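# Tie a tight knot in a rope with two arms

## Task

Make a knot in the rope and pull it snug so it holds firmly once the robot lets go.

## Robot and tools

Robot: two six-joint arms, left_arm and right_arm, each ending in a parallel two-finger gripper with a wrist camera. The left base sits at scene (+0.034, +0.350, +0.039) m and the right base at (+0.021, -0.268, +0.023) m, both facing +x with a tiny yaw. A camera stand is fixed behind the arms.

Frames: the scene frame has its origin at table-top height, midway between the nominal bases. +x points out over the table, +y toward left_arm, +z up. Arm names do not match image sides. Fixed cameras and the table use the scene frame. Each arm's hand position, orientation, targets and offsets use that arm's own base frame, nearly parallel to the scene frame. end_effector_position is the point between the finger pads, about 1 cm behind the tips. The fingers point along the gripper's +z and open along its y. Reported poses can be off by a few centimetres.

Row layout (execute_actions and move): 14 numbers, each in [-1, 1]. The first 7 are left_arm: dx, dy, dz, rx, ry, rz, opening. The next 7 are right_arm in the same order. Always send all 14, even if one arm stays put. dx to rz are offsets, not poses. They count from that arm's Hand target as it stood when the action or call began, along that arm's base axes. 1.0 equals 0.6 m of travel or 180 degrees of turn. rx, ry, rz form one rotation vector, turning about the Hand target's position. Opening is absolute: +1 is fully open (0.094 m), -1 is shut. Six zeros re-command the current Hand target; a 0 opening is a real half-open command, so repeat the present opening to leave a gripper alone.

execute_actions(actions, cameras): actions is a list of actions. Each action is a table of up to 15 rows, one per 1/30 s control step; a shorter table repeats its last row. Every row counts from the same start pose, so sending one offset again moves the arm further. Images come back only when actions is empty or cameras names them.

move(target, speed, blend, opening_speed, grip_force, blocking, cameras): target is one 14-number row or a list of up to 15 rows. Every row in the list is an offset from the Hand targets at the call's start, not from the previous row. Grippers follow straight lines, do not avoid obstacles, and all paths last at least 0.5 s and at most 10 s. speed is in m/s, 0.002 to 2.9, default 0.25; rotation is capped at twice that in rad/s. Give one number or one per target. blend, in metres, rounds corners; 0 stops at each target. opening_speed is the finger rate on the -1..1 scale per second, at least 0.2; use it to close gently. grip_force is the per-pad limit in newtons, 10 to 50, one value or one per arm; it persists, and low values close slowly. blocking=false returns after about 0.5 s while motion continues. The result adds a "move:" line with an ending such as done, off_target, moving, held or fault, plus limits (paced = pose clipped, held = steps withheld). done means within 10 mm and 2 degrees; neither done nor off_target tells you about contact.

wait(seconds): 0 to 10 s, arms hold their commands; a running move continues. stop(): brakes a running move. zoom_image(camera, region): region [x0, y0, x1, y1] in pixels, at most 504 by 504, from the latest image of cam_head_left, cam_head_right, cam_high, cam_low, cam_left_wrist or cam_right_wrist (all 896x504). read_manual(section): licence texts only. finished_scene(scene): ends scene 1 or 2 for good; the knot must remain without the robot.

Result lines: end_effector_position (m) and end_effector_quat_wxyz in base frames; Hand target, the last commanded pose after clipping, from which the next offsets count; Tool commands; grip_measured on the opening scale (reads up to ~2.5 mm wide when empty, narrower when squeezing); Joint positions (last number is the opening in metres); joint torques, which include the arm's own weight; joint velocities or "within noise"; motor temperatures; and, for action calls, some step readings of end_effector_position.

Behaviour: orientation commands are clipped to within 40 degrees of the current one each step. Grippers often stop a few centimetres short of a commanded pose due to friction and weight; waiting does not help, so send the remaining distance as a new offset. A blocked arm keeps pushing until commanded back. To release, command an opening clearly above grip_measured. Pads squeeze about 50 to 64 N at full force.

Avoid: the rope leaving the table, or any part of it sinking more than a finger's width below the table top; grippers, housings or wrist cameras meeting each other, or one gripper closing on the other's fingers; fast hits on the table or fixtures; loading a wrist-camera cable; paths passing near an arm's own base; releasing rope while it is moving; arm stops and faults. Motors heat when holding, stretching or pushing: MOTOR HOT at 75 °C, a fold-away fault at 90 °C, collapse at 100 °C. Thinking time lets the scene run. Something may occasionally nudge loose objects.

Each tool is called as a command line: name --argument value for each argument, lists and objects as JSON in quotes; but a table of rows of numbers goes row by row, as --pt "numbers of a row", without its own name.

## Session

execute_actions --actions '[]'

zoom_image --camera "cam_high" --region '[250, 80, 700, 500]'

Scene clock: 0.00 s.
left_arm: end_effector_position=(+0.3954, +0.0488, +0.1126) grip_measured=+1.000 end_effector_quat_wxyz=(+0.607, -0.098, +0.787, +0.050) | right_arm: end_effector_position=(+0.3911, -0.0388, +0.1070) grip_measured=+1.000 end_effector_quat_wxyz=(+0.584, +0.097, +0.802, -0.077)
Joint positions: left_arm=[0.054 1.534 0.345 0.925 -0.146 -0.081 0.094] | right_arm=[0.012 1.499 0.36 0.818 0.249 0.072 0.094]
Joint velocities: within noise
Joint torques (N m): no reading
Motor temperatures (°C): left_arm=[29 37 31 31 31 31 31] | right_arm=[30 39 39 31 30 31 30]
Heat: left arm: 37 °C; right arm: 39 °C.
Hand target: left_arm +0.3957, +0.0489, +0.1127; +0.606, -0.098, +0.788, +0.050 | right_arm +0.3916, -0.0390, +0.1081; +0.584, +0.097, +0.802, -0.077
Tool commands: left_gripper/opening=+1.0 right_gripper/opening=+1.0
camera_calibration:
cam_left_wrist: T_world_to_cam=[[0.195727, -0.9802, 0.0299935, -0.0309013], [-0.6229, -0.147888, -0.768196, 0.377148], [0.757421, 0.131674, -0.639512, -0.141227], [0, 0, 0, 1]] pos_world=[0.347942, 0.0440819, 0.200334]
cam_right_wrist: T_world_to_cam=[[-0.245398, -0.969327, 0.0135978, 0.0580109], [-0.624685, 0.14739, -0.76684, 0.373242], [0.741315, -0.196676, -0.641694, -0.143542], [0, 0, 0, 1]] pos_world=[0.353805, -0.0270119, 0.193318]

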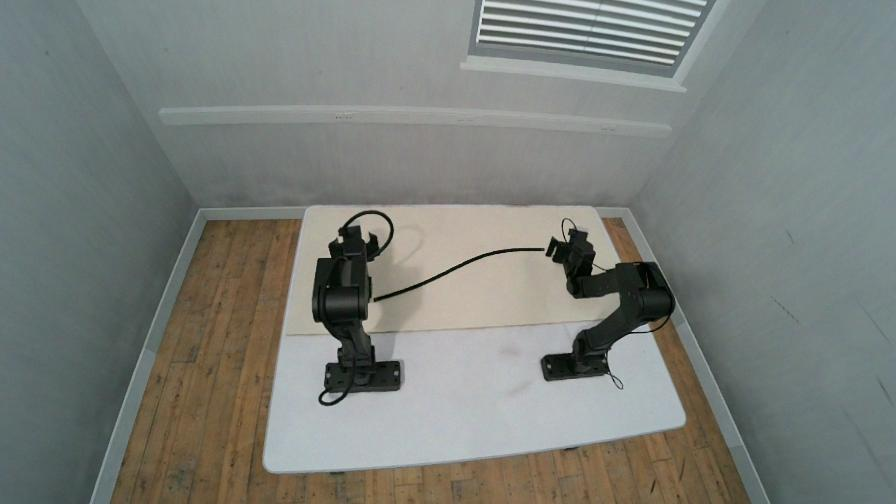

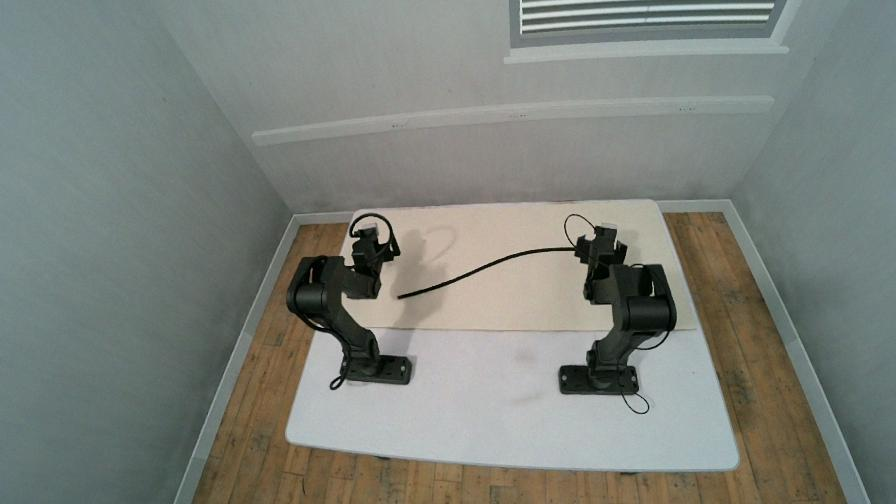

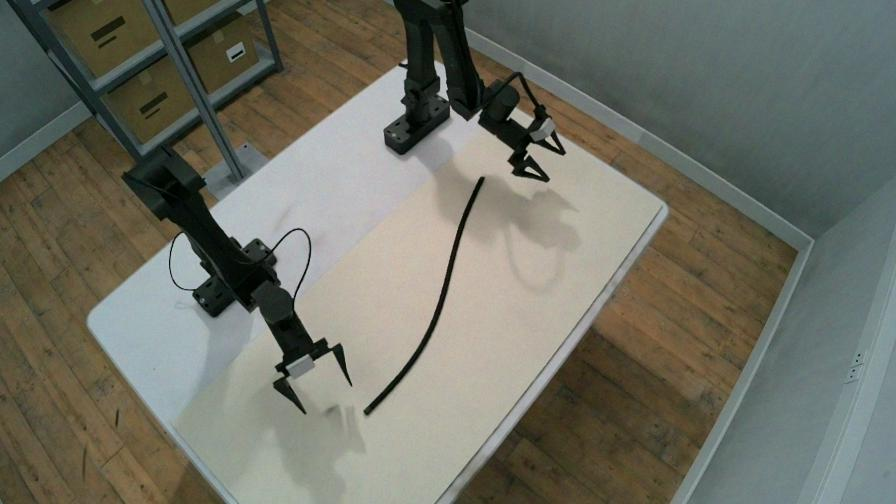

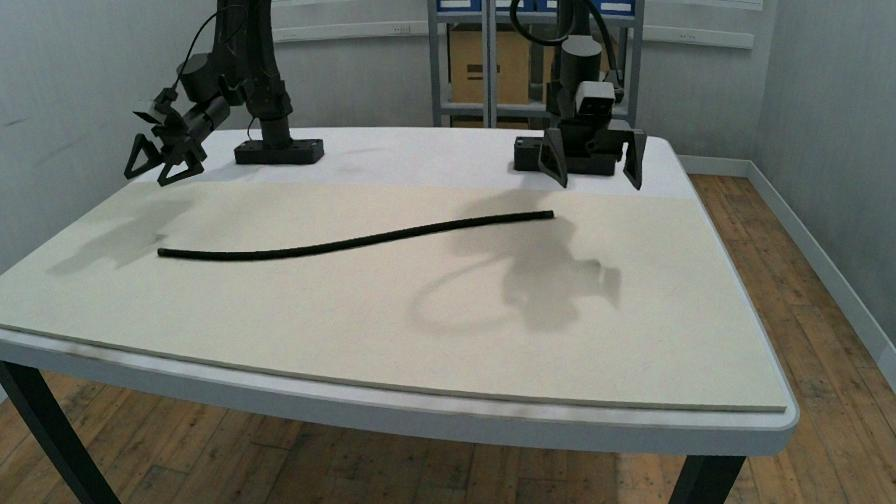

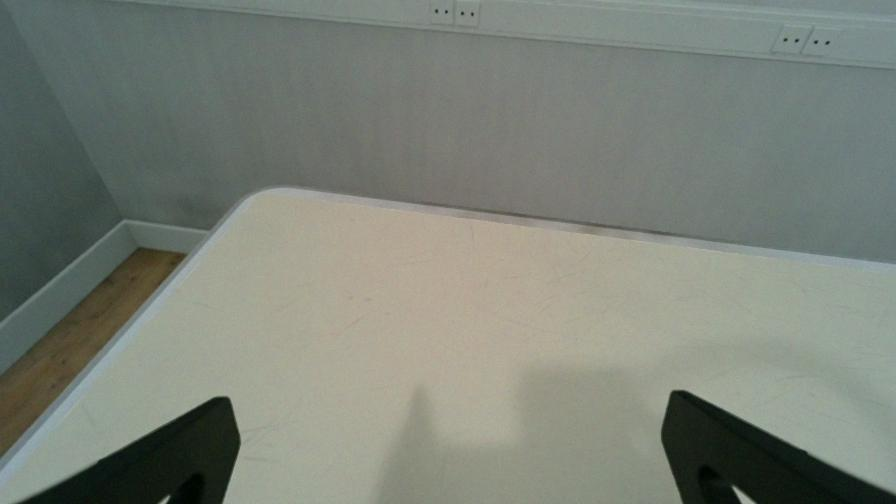

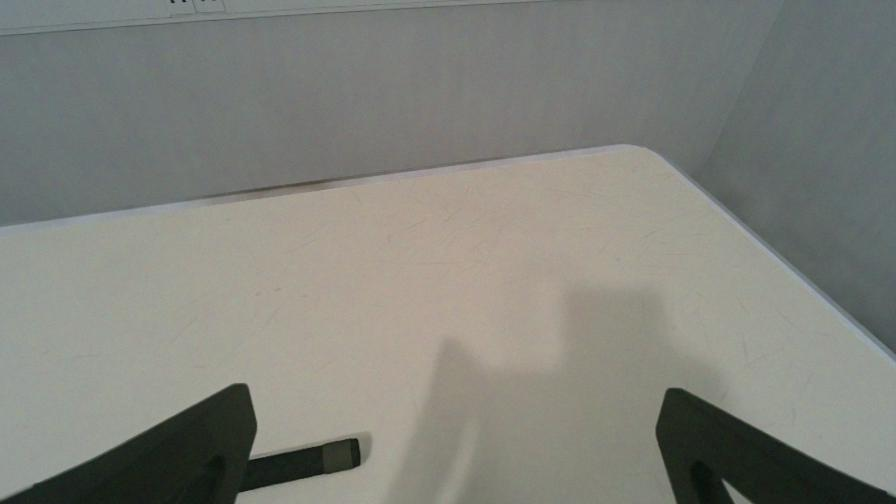

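Scaled by 1.120.

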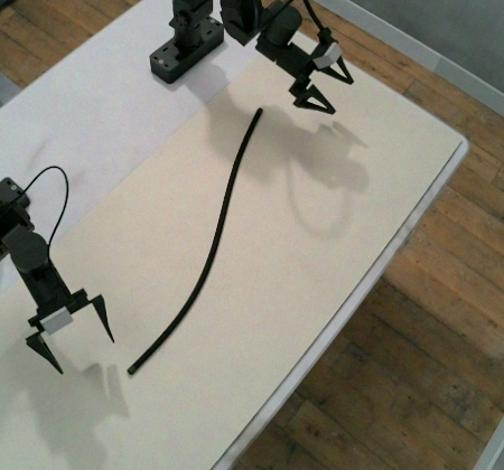

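move --target '[0,0,0,0,0,0,-0.4, 0.112,0.085,-0.06,0.340,0.2608,-0.3626,-0.4]' --speed 0.4 --cameras '["cam_right_wrist"]'

Scene clock: 65.13 s.
left_arm: end_effector_position=(+0.3954, +0.0488, +0.1126) grip_measured=-0.398 end_effector_quat_wxyz=(+0.607, -0.098, +0.787, +0.050) | right_arm: end_effector_position=(+0.4582, +0.0145, +0.0789) grip_measured=-0.397 end_effector_quat_wxyz=(+0.008, +0.703, +0.711, +0.010)
Joint positions: left_arm=[0.054 1.534 0.345 0.925 -0.146 -0.081 0.028] | right_arm=[0.029 2.323 2.155 -1.376 -0.002 1.588 0.028]
Joint torques (N m): left_arm=[0.09 -6.06 6.09 1.9 -0.05 0.02] | right_arm=[-0.36 -9.1 9.01 0.29 0.01 0.1]
Motor temperatures (°C): left_arm=[29 38 32 39 31 31 30] | right_arm=[30 39 41 37 30 31 30]
Heat: left arm: 39 °C; right arm: 41 °C.
Hand target: left_arm +0.3957, +0.0489, +0.1127; +0.606, -0.098, +0.788, +0.050 | right_arm +0.4587, +0.0120, +0.0721; +0.000, +0.707, +0.707, +0.000
Off the commanded pose: left_arm 0.000 m, 0 deg | right_arm 0.007 m, 2 deg.
move: done
camera_calibration:
cam_right_wrist: T_world_to_cam=[[-0.999609, -0.0142648, -0.024064, 0.461136], [-0.0223146, 0.925378, 0.378388, 0.00815096], [0.0168707, 0.378777, -0.925334, 0.145095], [0, 0, 0, 1]] pos_world=[0.458689, -0.0559234, 0.142274]
Images, in order (width x height): cam_right_wrist 896x504.

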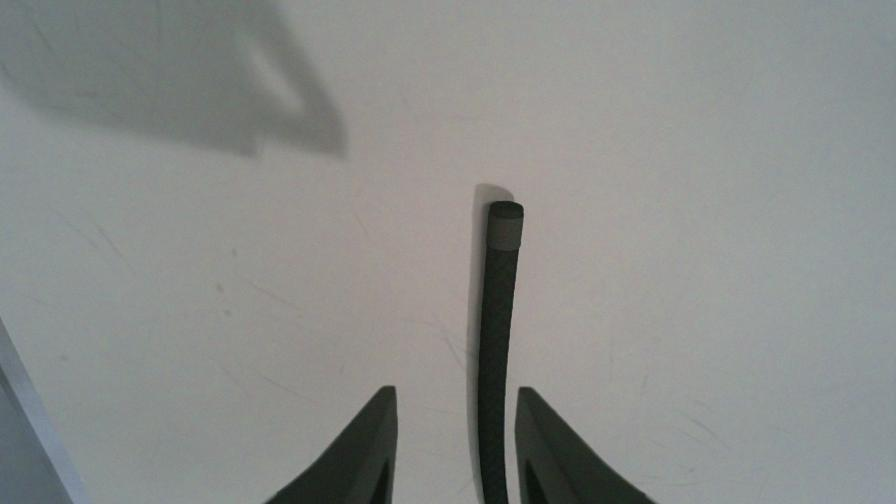

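move --pt "0 0 0 0 0 0 -0.4 -0.032 0 -0.1 0 0 0 -0.4" --pt "0 0 0 0 0 0 -0.4 -0.032 0 -0.165 0 0 0 -0.4" --speed '[0.15,0.05]' --cameras '["cam_right_wrist"]'

Scene clock: 71.93 s.
left_arm: end_effector_position=(+0.3954, +0.0488, +0.1126) grip_measured=-0.398 end_effector_quat_wxyz=(+0.607, -0.098, +0.787, +0.050) | right_arm: end_effector_position=(+0.4412, +0.0142, -0.0091) grip_measured=-0.397 end_effector_quat_wxyz=(-0.001, +0.703, +0.711, +0.002)
Joint positions: left_arm=[0.054 1.534 0.345 0.925 -0.146 -0.081 0.028] | right_arm=[0.029 2.317 1.791 -1.043 -0.003 1.589 0.028]
Joint torques (N m): left_arm=[0.1 -6.05 6.09 1.9 -0.06 0.02] | right_arm=[-0.29 -10.11 3.19 1.12 0.02 0.1]
Heat: left arm: 40 °C; right arm: 41 °C.
Hand target: left_arm +0.3957, +0.0489, +0.1127; +0.606, -0.098, +0.788, +0.050 | right_arm +0.4396, +0.0120, -0.0269; +0.000, +0.707, +0.707, +0.000
Off the commanded pose: left_arm 0.000 m, 0 deg | right_arm 0.018 m, 1 deg.
move: off_target (right_arm)
camera_calibration:
cam_right_wrist: T_world_to_cam=[[-0.999909, -0.0134837, 0.000386704, 0.442405], [-0.0123319, 0.925357, 0.378897, 0.0369215], [-0.00546678, 0.378858, -0.925439, 0.0739655], [0, 0, 0, 1]] pos_world=[0.443225, -0.0562227, 0.0542901]
Images, in order (width x height): cam_right_wrist 896x504.

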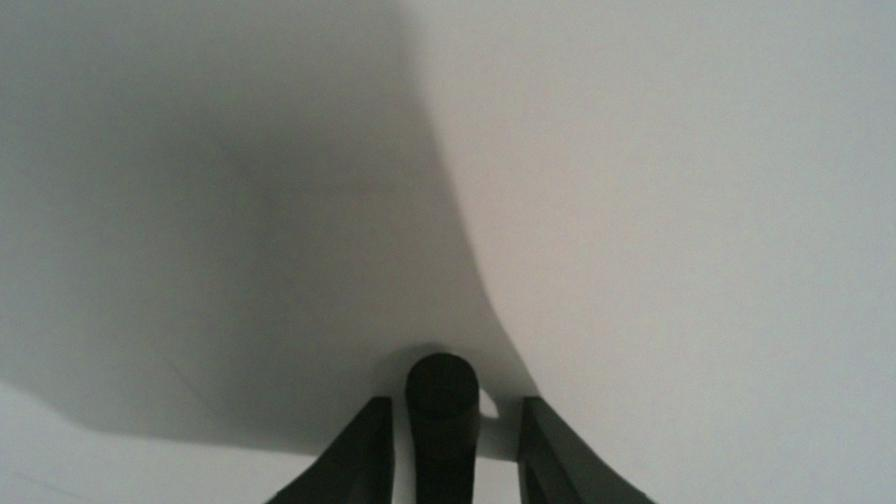

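move --pt "0 0 0 0 0 0 -0.4 0 0 0 0 0 0 -0.9" --pt "0 0 0 0 0 0 -0.4 0 0 0.17 0 0 0 -0.9" --pt "0 0 0 0 0 0 -0.4 0.08 0.147 0.178 0 0 0.5 -0.9" --pt "0 0 0 0 0 0 -0.4 0.042 0.347 0.178 0 0 0.85 -0.9" --speed 0.2 --cameras '["cam_right_wrist","cam_high","cam_head_right"]'

Scene clock: 88.87 s.
left_arm: end_effector_position=(+0.3954, +0.0488, +0.1126) grip_measured=-0.398 end_effector_quat_wxyz=(+0.607, -0.098, +0.787, +0.050) | right_arm: end_effector_position=(+0.4643, +0.2177, +0.0896) grip_measured=-0.781 end_effector_quat_wxyz=(+0.058, -0.517, +0.854, -0.005)
Joint positions: left_arm=[0.054 1.534 0.345 0.925 -0.146 -0.081 0.028] | right_arm=[0.436 2.598 2.695 -1.552 -0.002 -0.654 0.01]
Joint torques (N m): left_arm=[0.09 -6.05 6.08 1.9 -0.06 0.01] | right_arm=[0.17 -10.17 8.84 0.58 0.01 -0.03]
Heat: left arm: 40 °C; right arm: 41 °C.
Hand target: left_arm +0.3957, +0.0489, +0.1127; +0.606, -0.098, +0.788, +0.050 | right_arm +0.4648, +0.2201, +0.0799; +0.000, -0.523, +0.853, +0.000
Off the commanded pose: left_arm 0.000 m, 0 deg | right_arm 0.010 m, 7 deg.
joint sent to its limit (right arm) — joint 4 (wrist pitch), lower limit. The joint targets are off in orientation, not in position.
move: off_target (right_arm)
camera_calibration:
cam_right_wrist: T_world_to_cam=[[0.884116, -0.461785, 0.0713732, -0.315293], [-0.461537, -0.839172, 0.287705, 0.412451], [-0.0729633, -0.287305, -0.955056, 0.267396], [0, 0, 0, 1]] pos_world=[0.488627, 0.277344, 0.159217]
Images, in order (width x height): cam_head_right 896x504, cam_high 896x504, cam_right_wrist 896x504.

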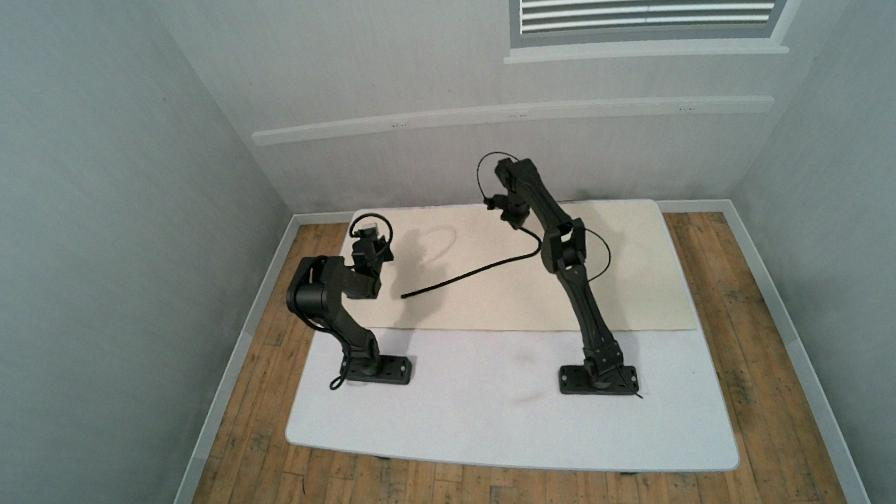

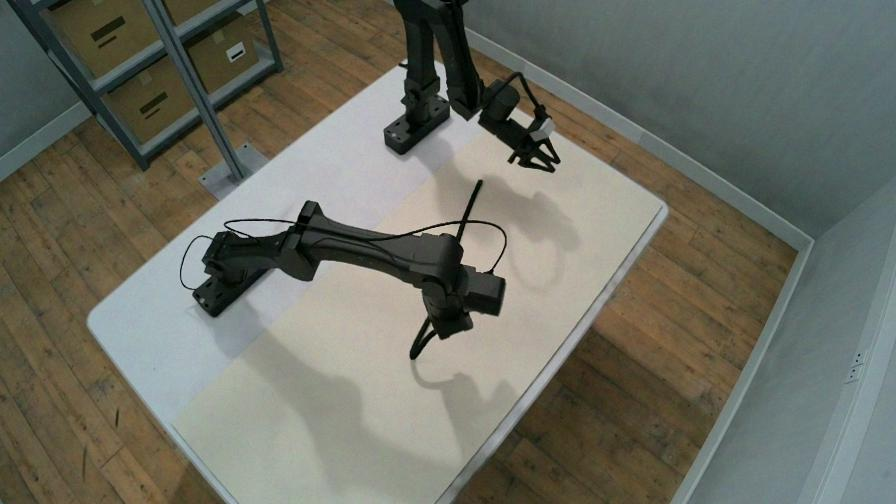

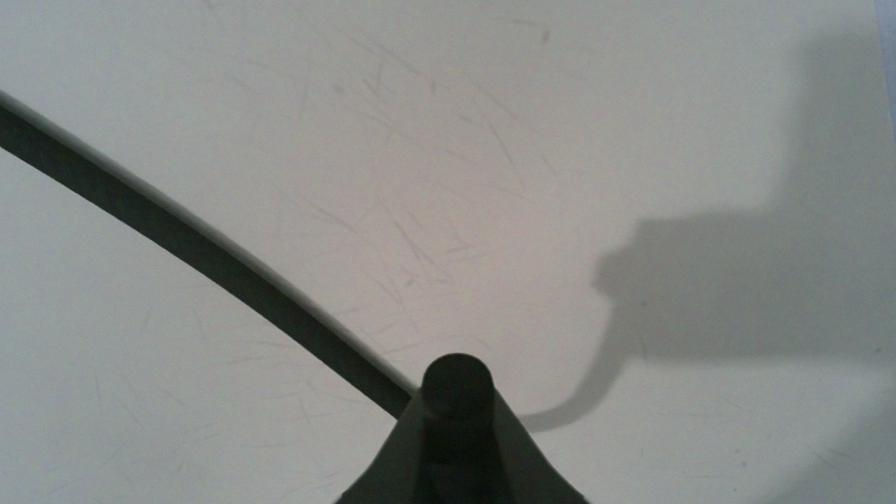

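move --pt "0 0 0 0 0 0 -0.4 -0.05 0.15 0 0 0 0.205 -0.9" --pt "0 0 0 0 0 0 -0.4 -0.15 0.208 -0.01 0 0 0.37 -0.9" --pt "0 0 0 0 0 0 -0.4 -0.242 0.117 -0.065 0 0 0.51 -0.9" --pt "0 0 0 0 0 0 -0.4 -0.242 0.1 -0.16 0 0 0.51 -0.9" --speed 0.15 --cameras '["cam_right_wrist","cam_high","cam_head_right"]'

Scene clock: 113.40 s.
left_arm: end_effector_position=(+0.3954, +0.0488, +0.1126) grip_measured=-0.398 end_effector_quat_wxyz=(+0.607, -0.098, +0.787, +0.050) | right_arm: end_effector_position=(+0.3144, +0.2822, -0.0074) grip_measured=-0.781 end_effector_quat_wxyz=(+0.009, +0.976, -0.216, -0.006)
Joint positions: left_arm=[0.054 1.534 0.345 0.925 -0.146 -0.081 0.028] | right_arm=[0.729 2.263 1.705 -1.035 0.001 -1.977 0.01]
Joint torques (N m): left_arm=[0.1 -6.06 6.09 1.9 -0.06 0.02] | right_arm=[-0.9 -10.84 3.67 1.07 0 0]
Heat: left arm: 41 °C; right arm: 42 °C.
Hand target: left_arm +0.3957, +0.0489, +0.1127; +0.606, -0.098, +0.788, +0.050 | right_arm +0.3196, +0.2802, -0.0161; +0.000, +0.976, -0.218, +0.000
Off the commanded pose: left_arm 0.000 m, 0 deg | right_arm 0.010 m, 1 deg.
elbow stopped short (right arm): the move would have taken joint 3 (elbow) straighter than the controller allows.
move: done
camera_calibration:
cam_right_wrist: T_world_to_cam=[[0.41863, 0.907974, -0.0182107, -0.386917], [0.847037, -0.383145, 0.368414, -0.114227], [0.327533, -0.169654, -0.929483, 0.0233615], [0, 0, 0, 1]] pos_world=[0.251077, 0.311508, 0.0567508]
Images, in order (width x height): cam_head_right 896x504, cam_high 896x504, cam_right_wrist 896x504.

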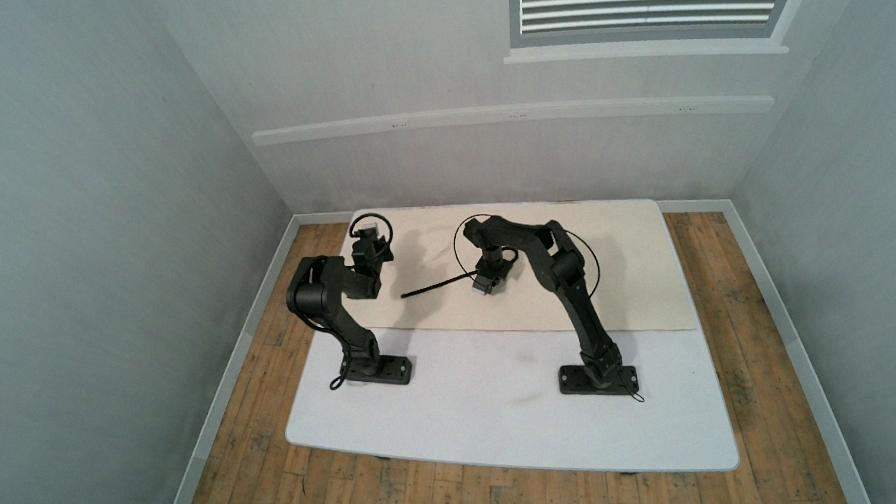

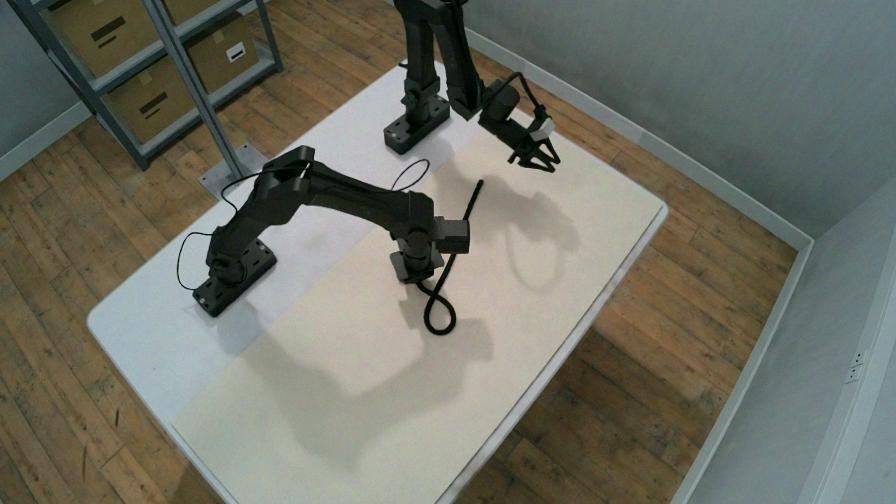

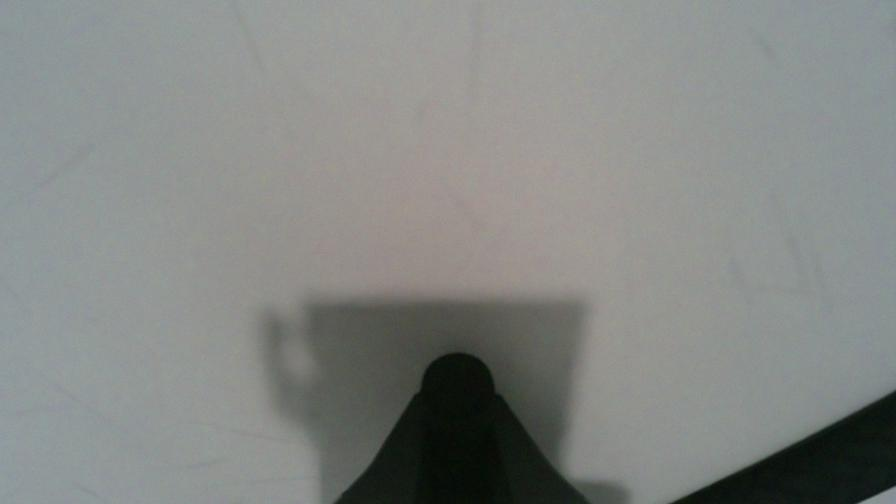

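move --pt "0 0 0 0 0 0 -0.4 0 0 -0.015 0 0 0 -0.9" --pt "0 0 0 0 0 0 -0.4 0 0 -0.015 0 0 0 -0.5" --pt "0 0 0 0 0 0 -0.4 0 0 0.12 0 0 0 -0.5" --pt "0 0 0 0 0 0 -0.4 0 -0.1 0.22 0 0 -0.5 -0.4" --pt "0 0 0 0 0 0 -0.4 0.1 -0.13 0.22 0 0 -0.9 -0.4" --speed '[0.05,0.05,0.08,0.2,0.3]' --cameras '["cam_right_wrist","cam_high"]'

Scene clock: 131.37 s.
left_arm: end_effector_position=(+0.3954, +0.0488, +0.1126) grip_measured=-0.398 end_effector_quat_wxyz=(+0.607, -0.098, +0.787, +0.050) | right_arm: end_effector_position=(+0.3695, +0.2043, +0.1198) grip_measured=-0.403 end_effector_quat_wxyz=(+0.006, -0.005, +1.000, +0.002)
Joint positions: left_arm=[0.054 1.534 0.345 0.925 -0.146 -0.081 0.028] | right_arm=[0.504 2.171 2.066 -1.452 0.002 0.494 0.028]
Joint torques (N m): left_arm=[0.09 -6.06 6.08 1.9 -0.06 0.02] | right_arm=[-0.51 -8.29 9.01 0.33 -0.02 0.07]
Motor temperatures (°C): left_arm=[29 37 32 42 31 31 30] | right_arm=[30 44 41 34 30 31 31]
Heat: left arm: 42 °C; right arm: 44 °C.
Hand target: left_arm +0.3957, +0.0489, +0.1127; +0.606, -0.098, +0.788, +0.050 | right_arm +0.3736, +0.2039, +0.1159; -0.001, +0.001, +1.000, +0.000 (not the last commanded pose)
Off the commanded pose: left_arm 0.000 m, 0 deg | right_arm 0.011 m, 8 deg.
move: off_target (right_arm; path cut at 10 s); path passed 4 of 5 targets; target 2's new opening was sent with right_arm's hand 0.017 m and 1 deg from that target; target 4's new opening was sent with right_arm's hand 0.016 m and 2 deg from that target
camera_calibration:
cam_right_wrist: T_world_to_cam=[[0.0128683, -0.999914, -0.00252123, 0.200834], [-0.931187, -0.0129025, 0.364313, 0.344163], [-0.364314, -0.00234036, -0.931273, 0.332047], [0, 0, 0, 1]] pos_world=[0.438865, 0.206035, 0.184349]
Images, in order (width x height): cam_high 896x504, cam_right_wrist 896x504.

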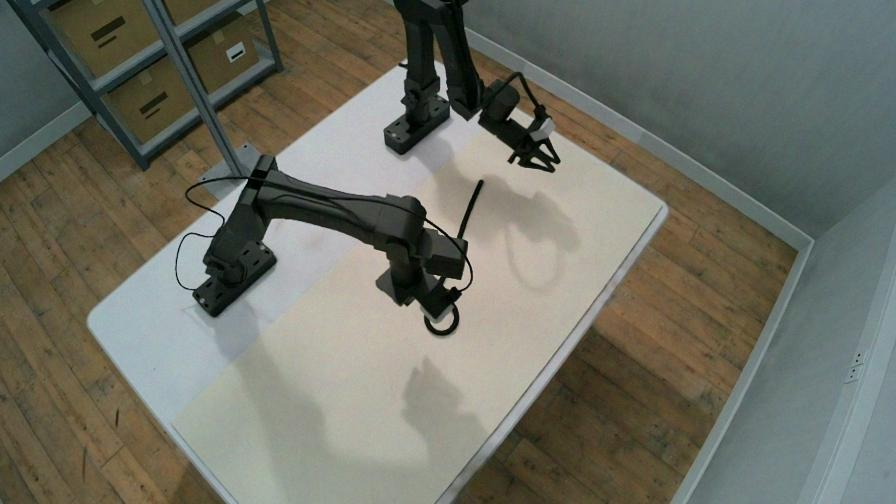

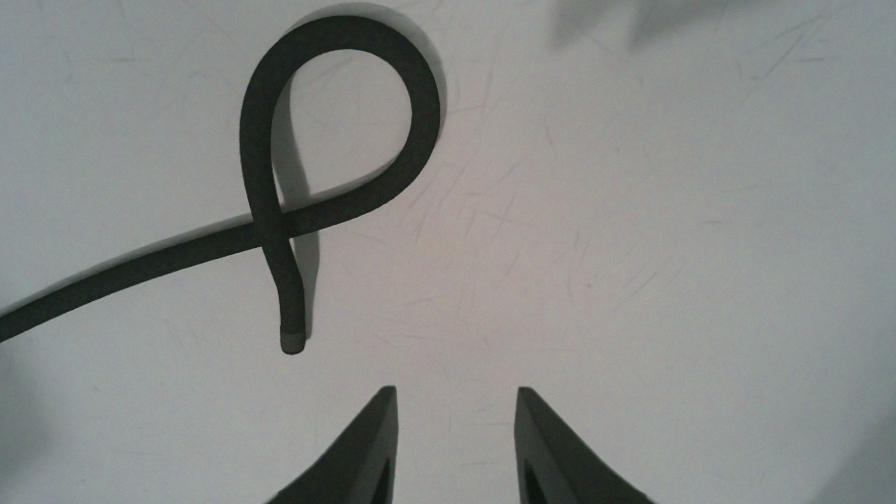

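move --target '[-0.218,-0.148,-0.02,-0.384,0.2472,0.4247,-0.4, -0.1,-0.12,0.02,0,0,0,-0.4]' --speed 0.3 --cameras '["cam_left_wrist","cam_right_wrist"]'

Scene clock: 166.33 s.
left_arm: end_effector_position=(+0.2623, -0.0406, +0.0953) grip_measured=-0.398 end_effector_quat_wxyz=(-0.002, +0.789, -0.615, +0.003) | right_arm: end_effector_position=(+0.3150, +0.1348, +0.1237) grip_measured=-0.403 end_effector_quat_wxyz=(-0.011, +0.000, +1.000, -0.006)
Joint positions: left_arm=[-0.158 1.549 1.163 -1.178 -0.001 -1.975 0.028] | right_arm=[0.402 1.865 1.637 -1.366 0.002 0.403 0.028]
Joint torques (N m): left_arm=[0.51 -5.75 9.28 0.08 0 -0.07] | right_arm=[-0.57 -10.48 4.68 0.58 -0.01 0]
Heat: left arm: 42 °C; right arm: 43 °C.
Hand target: left_arm +0.2648, -0.0399, +0.1006; +0.000, +0.793, -0.609, +0.000 | right_arm +0.3137, +0.1318, +0.1279; +0.000, +0.001, +1.000, +0.000
Off the commanded pose: left_arm 0.006 m, 1 deg | right_arm 0.005 m, 1 deg.
move: done
camera_calibration:
cam_left_wrist: T_world_to_cam=[[0.972983, 0.229745, 0.022817, -0.246007], [0.198998, -0.884643, 0.421671, -0.0911173], [0.117062, -0.405738, -0.906462, 0.131908], [0, 0, 0, 1]] pos_world=[0.242052, 0.0294327, 0.163604]
cam_right_wrist: T_world_to_cam=[[0.00313897, -0.999908, 0.013222, 0.133234], [-0.918305, 0.00235185, 0.395867, 0.281134], [-0.395861, -0.0133845, -0.918213, 0.325413], [0, 0, 0, 1]] pos_world=[0.386566, 0.136916, 0.185745]
Images, in order (width x height): cam_left_wrist 896x504, cam_right_wrist 896x504.

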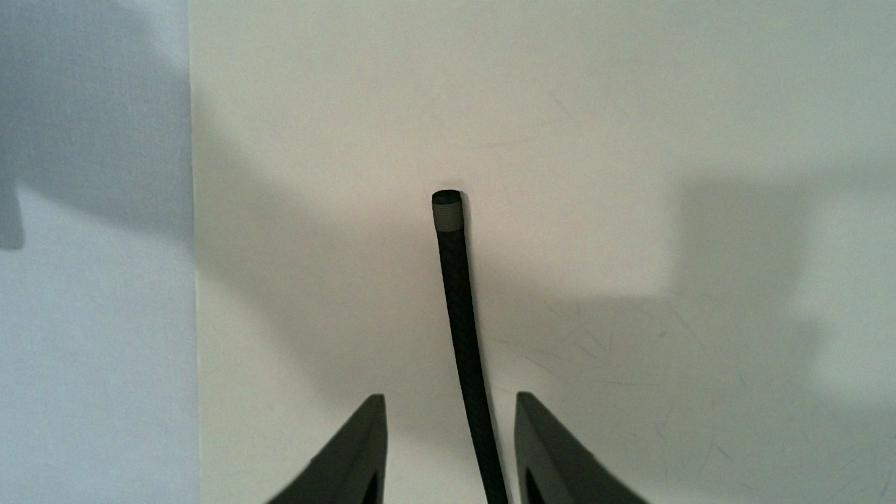

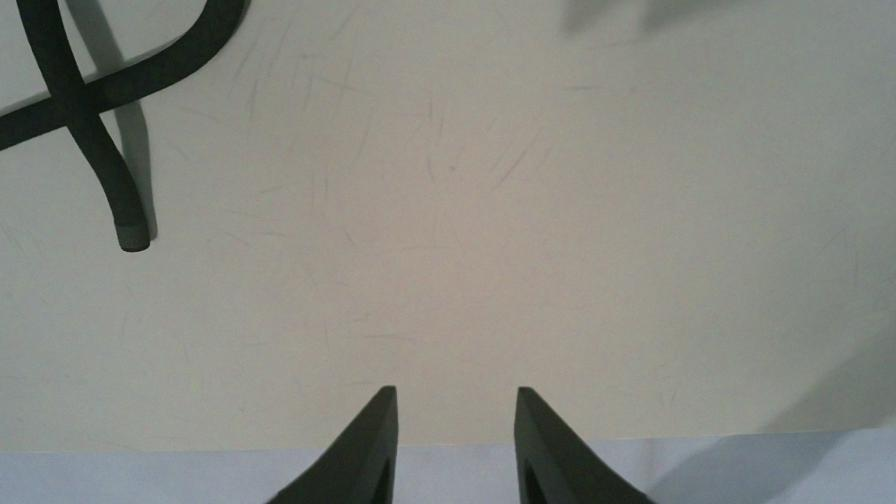

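move --pt "0.01 -0.012 -0.15 0 0 0 -0.4 0.02 0.24 -0.05 0 0 0.094 -0.4" --pt "0.01 -0.012 -0.237 0 0 0 -0.4 0.02 0.24 -0.1 0 0 0.094 -0.4" --speed '[0.15,0.05]' --cameras '["cam_left_wrist","cam_right_wrist"]'

Scene clock: 186.17 s.
left_arm: end_effector_position=(+0.2755, -0.0462, -0.0242) grip_measured=-0.398 end_effector_quat_wxyz=(-0.003, +0.792, -0.610, +0.007) | right_arm: end_effector_position=(+0.3274, +0.2780, +0.0849) grip_measured=-0.403 end_effector_quat_wxyz=(+0.014, -0.144, +0.989, +0.010)
Joint positions: left_arm=[-0.169 1.776 0.895 -0.675 0.001 -1.998 0.028] | right_arm=[0.701 2.171 1.926 -1.293 -0.002 0.412 0.028]
Joint torques (N m): left_arm=[-0.4 -4.88 3.07 0.92 -0.02 -0.08] | right_arm=[-0.03 -8.64 4.9 0.71 0.01 -0.01]
Heat: left arm: 38 °C; right arm: 44 °C.
Hand target: left_arm +0.2708, -0.0471, -0.0416; +0.000, +0.793, -0.609, +0.000 | right_arm +0.3257, +0.2759, +0.0679; +0.000, -0.146, +0.989, +0.000
Off the commanded pose: left_arm 0.018 m, 1 deg | right_arm 0.017 m, 2 deg.
move: off_target (left_arm, right_arm)
camera_calibration:
cam_left_wrist: T_world_to_cam=[[0.970018, 0.241314, 0.0288723, -0.253437], [0.206387, -0.880644, 0.426463, -0.0500864], [0.128338, -0.407718, -0.904044, 0.016612], [0, 0, 0, 1]] pos_world=[0.254044, 0.0238227, 0.0436953]
cam_right_wrist: T_world_to_cam=[[0.287734, -0.957622, -0.013034, 0.174128], [-0.896489, -0.274103, 0.348102, 0.381425], [-0.336923, -0.0884759, -0.937366, 0.299889], [0, 0, 0, 1]] pos_world=[0.39288, 0.297832, 0.150601]
Images, in order (width x height): cam_left_wrist 896x504, cam_right_wrist 896x504.

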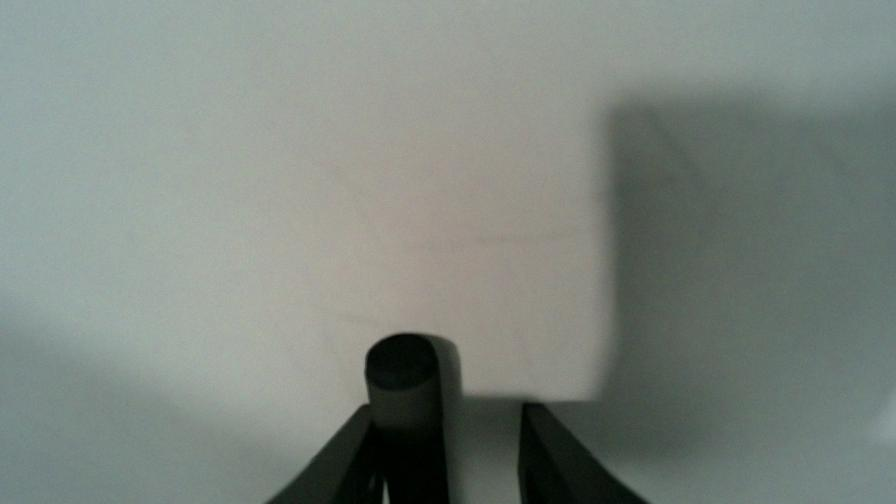

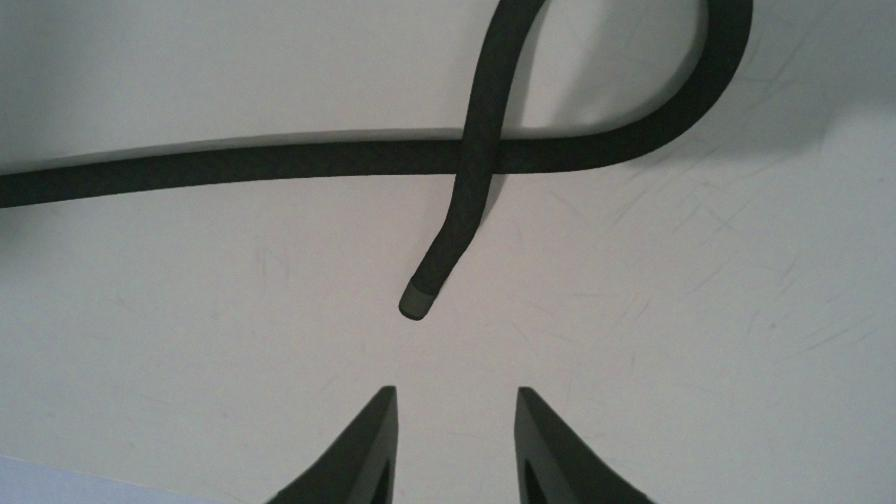

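move --pt "0 0 0 0 0 0 -0.9 0.004 0.013 -0.09 0 0 -0.16 -0.4" --pt "0 0 0 0 0 0 -0.9 0.004 0.013 -0.157 0 0 -0.16 -0.4" --speed '[0.1,0.05]' --cameras '["cam_left_wrist","cam_right_wrist"]'

Scene clock: 198.30 s.
left_arm: end_effector_position=(+0.2787, -0.0468, -0.0242) grip_measured=-0.821 end_effector_quat_wxyz=(-0.006, +0.792, -0.610, +0.012) | right_arm: end_effector_position=(+0.3344, +0.2838, -0.0042) grip_measured=-0.403 end_effector_quat_wxyz=(+0.010, +0.107, +0.994, +0.012)
Joint positions: left_arm=[-0.169 1.776 0.895 -0.663 0.001 -1.999 0.008] | right_arm=[0.701 2.271 1.732 -1.001 -0.002 0.915 0.028]
Joint torques (N m): left_arm=[-0.4 -4.92 3.08 0.82 -0.03 -0.07] | right_arm=[0.72 -8.5 4.41 0.9 0.01 0.1]
Heat: left arm: 38 °C; right arm: 43 °C.
Hand target: left_arm +0.2708, -0.0471, -0.0416; +0.000, +0.793, -0.609, +0.000 | right_arm +0.3280, +0.2836, -0.0264; -0.001, +0.105, +0.994, +0.000
Off the commanded pose: left_arm 0.019 m, 2 deg | right_arm 0.023 m, 2 deg.
move: off_target (left_arm, right_arm)
camera_calibration:
cam_left_wrist: T_world_to_cam=[[0.969514, 0.241682, 0.0403984, -0.255824], [0.201332, -0.879671, 0.430864, -0.0496681], [0.13967, -0.409596, -0.901512, 0.0129149], [0, 0, 0, 1]] pos_world=[0.256221, 0.0234263, 0.0433781]
cam_right_wrist: T_world_to_cam=[[-0.208873, -0.977661, -0.0234589, 0.348306], [-0.914169, 0.186676, 0.359788, 0.29539], [-0.347371, 0.0965955, -0.932739, 0.170178], [0, 0, 0, 1]] pos_world=[0.401903, 0.268945, 0.0606252]
Images, in order (width x height): cam_left_wrist 896x504, cam_right_wrist 896x504.

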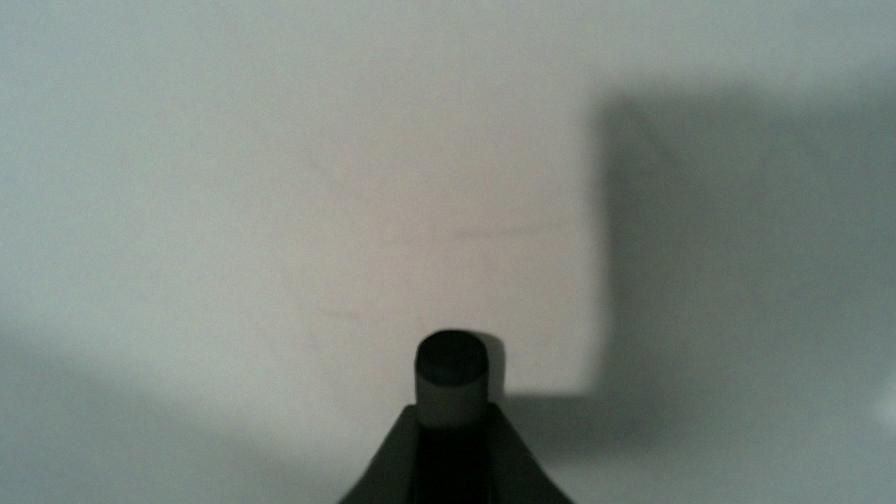

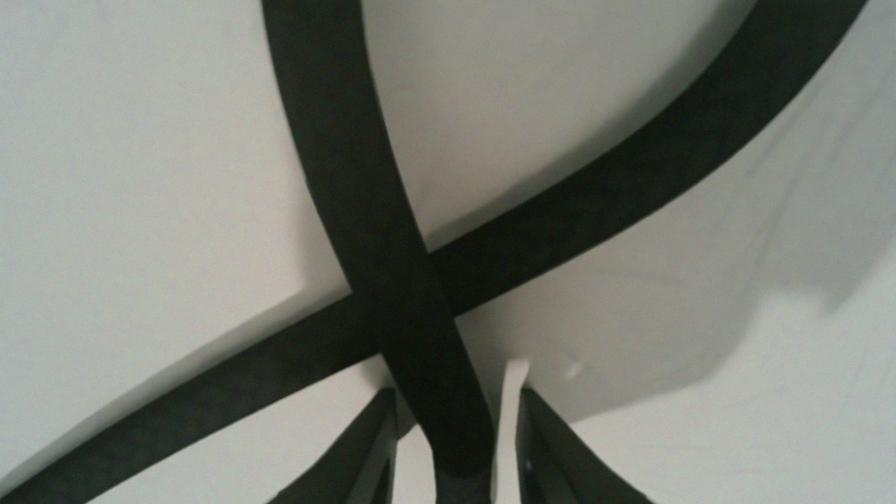

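move --pt "0 0 0 0 0 0 -0.9 0 0 0 0 0 0 -0.9" --pt "0 0 0 0 0 0 -0.9 0 0 0.02 0 0 0 -0.9" --pt "0 0 0 0 0 0 -0.9 -0.06 0.0 0.02 0 0 0 -0.9" --pt "0 0 0 0 0 0 -0.9 -0.06 0 0 0 0 0 -0.5" --pt "0 0 0 0 0 0 -0.9 -0.06 0 0.15 0 0 0 -0.5" --speed 0.1 --cameras '["cam_right_wrist"]'

Scene clock: 208.13 s.
left_arm: end_effector_position=(+0.2787, -0.0468, -0.0242) grip_measured=-0.821 end_effector_quat_wxyz=(-0.006, +0.792, -0.610, +0.012) | right_arm: end_effector_position=(+0.2903, +0.2779, +0.0469) grip_measured=-0.503 end_effector_quat_wxyz=(-0.012, +0.106, +0.994, -0.013)
Joint positions: left_arm=[-0.169 1.776 0.895 -0.663 0.001 -1.999 0.008] | right_arm=[0.761 2.141 1.727 -1.192 -0.001 0.973 0.023]
Joint torques (N m): left_arm=[-0.4 -4.92 3.08 0.82 -0.02 -0.07] | right_arm=[0.57 -12.1 8.42 0.2 0 0.1]
Motor temperatures (°C): left_arm=[29 36 33 37 31 31 30] | right_arm=[30 44 40 33 30 31 30]
Heat: left arm: 37 °C; right arm: 44 °C.
Hand target: left_arm +0.2708, -0.0471, -0.0416; +0.000, +0.793, -0.609, +0.000 | right_arm +0.2920, +0.2837, +0.0636; +0.000, +0.105, +0.994, +0.000
Off the commanded pose: left_arm 0.019 m, 2 deg | right_arm 0.018 m, 2 deg.
move: off_target (left_arm, right_arm); target 4's new opening was sent with right_arm's hand 0.028 m and 4 deg from that target
camera_calibration:
cam_right_wrist: T_world_to_cam=[[-0.20691, -0.977885, 0.0305002, 0.331501], [-0.896159, 0.201941, 0.395118, 0.226718], [-0.392539, 0.0544207, -0.918124, 0.227253], [0, 0, 0, 1]] pos_world=[0.360971, 0.266018, 0.108955]
Images, in order (width x height): cam_right_wrist 896x504.

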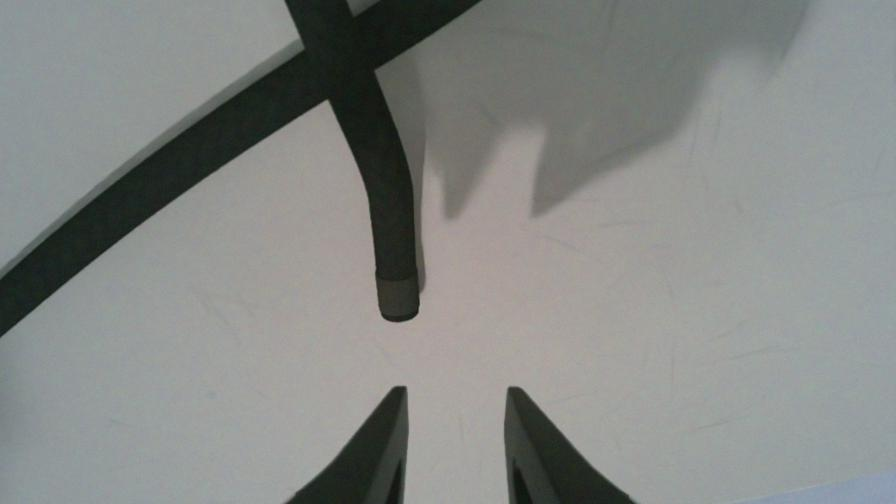

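move --pt "0 0 0.15 0 0 0 -0.9 0.113 -0.19 0.1 0 0 0 -0.4" --pt "0.182 -0.022 0.167 0 0 -0.25 -0.9 0.113 -0.19 0.1 0 0 0 -0.4" --pt "0.282 -0.122 0.167 0 0 -0.694 -0.9 0.113 -0.19 0.1 0 0 0 -0.4" --speed 0.15 --cameras '["cam_right_wrist","cam_left_wrist","cam_head_right"]'

Scene clock: 227.87 s.
left_arm: end_effector_position=(+0.4378, -0.1174, +0.0604) grip_measured=-0.821 end_effector_quat_wxyz=(+0.004, +0.168, +0.986, -0.001) | right_arm: end_effector_position=(+0.3565, +0.1678, +0.1089) grip_measured=-0.403 end_effector_quat_wxyz=(-0.015, +0.108, +0.994, -0.007)
Joint positions: left_arm=[-0.264 2.317 2.071 -1.317 0.002 0.074 0.008] | right_arm=[0.436 2.089 1.894 -1.41 -0.003 0.653 0.028]
Joint torques (N m): left_arm=[-0.38 -12.1 9.43 0.17 -0.04 0.06] | right_arm=[0.16 -11.15 8.85 0.22 0.02 0]
Heat: left arm: 37 °C; right arm: 46 °C.
Hand target: left_arm +0.4400, -0.1203, +0.0588; +0.000, +0.173, +0.985, +0.000 | right_arm +0.3598, +0.1697, +0.1237; +0.000, +0.105, +0.995, +0.000
Off the commanded pose: left_arm 0.004 m, 1 deg | right_arm 0.015 m, 2 deg.
move: off_target (right_arm)
camera_calibration:
cam_left_wrist: T_world_to_cam=[[-0.345218, -0.938369, 0.0169505, 0.0419371], [-0.852433, 0.321057, 0.412649, 0.423125], [-0.39266, 0.128005, -0.910732, 0.334703], [0, 0, 0, 1]] pos_world=[0.506587, -0.139338, 0.129511]
cam_right_wrist: T_world_to_cam=[[-0.211448, -0.977179, 0.0202493, 0.238163], [-0.892895, 0.201554, 0.402634, 0.281844], [-0.397527, 0.0670557, -0.915137, 0.315549], [0, 0, 0, 1]] pos_world=[0.427455, 0.154762, 0.170469]
Images, in order (width x height): cam_head_right 896x504, cam_left_wrist 896x504, cam_right_wrist 896x504.

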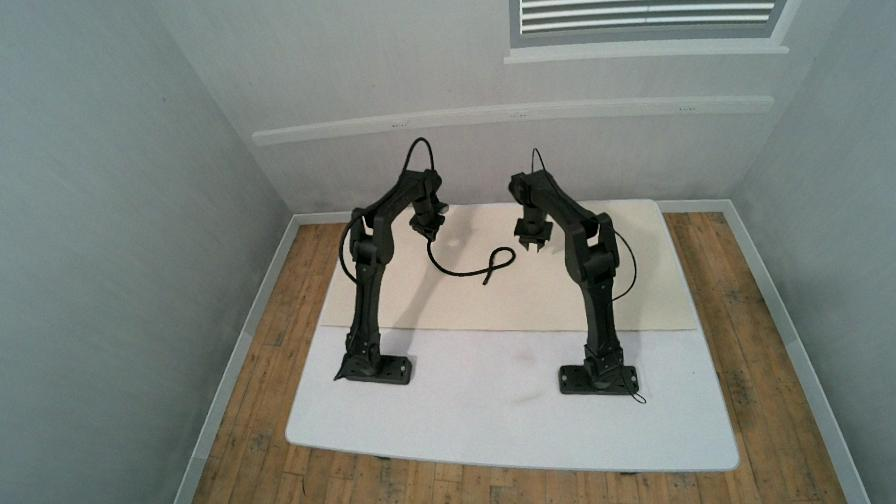

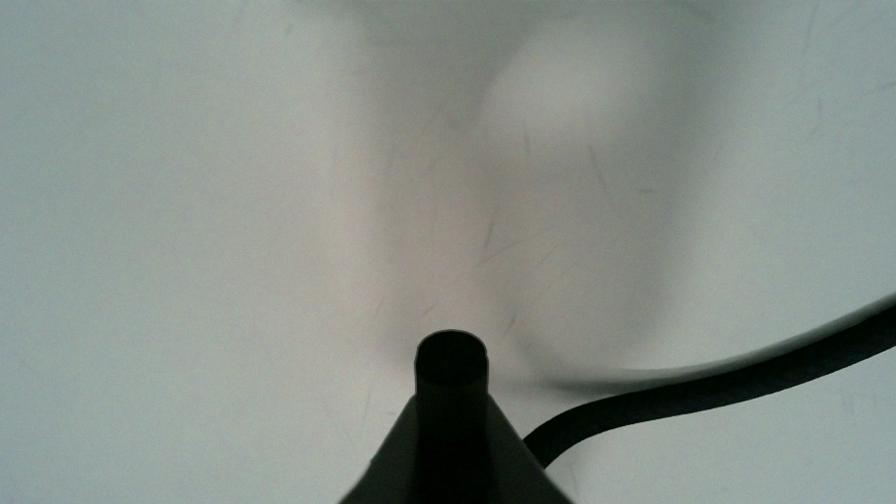

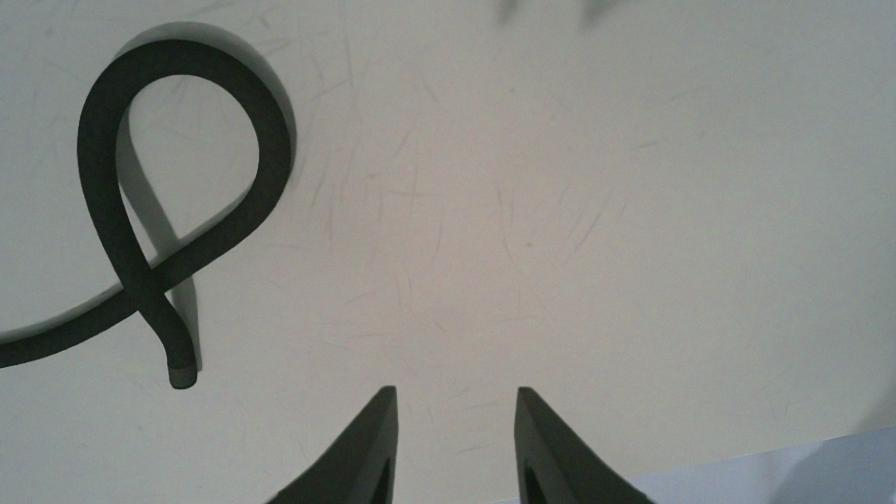

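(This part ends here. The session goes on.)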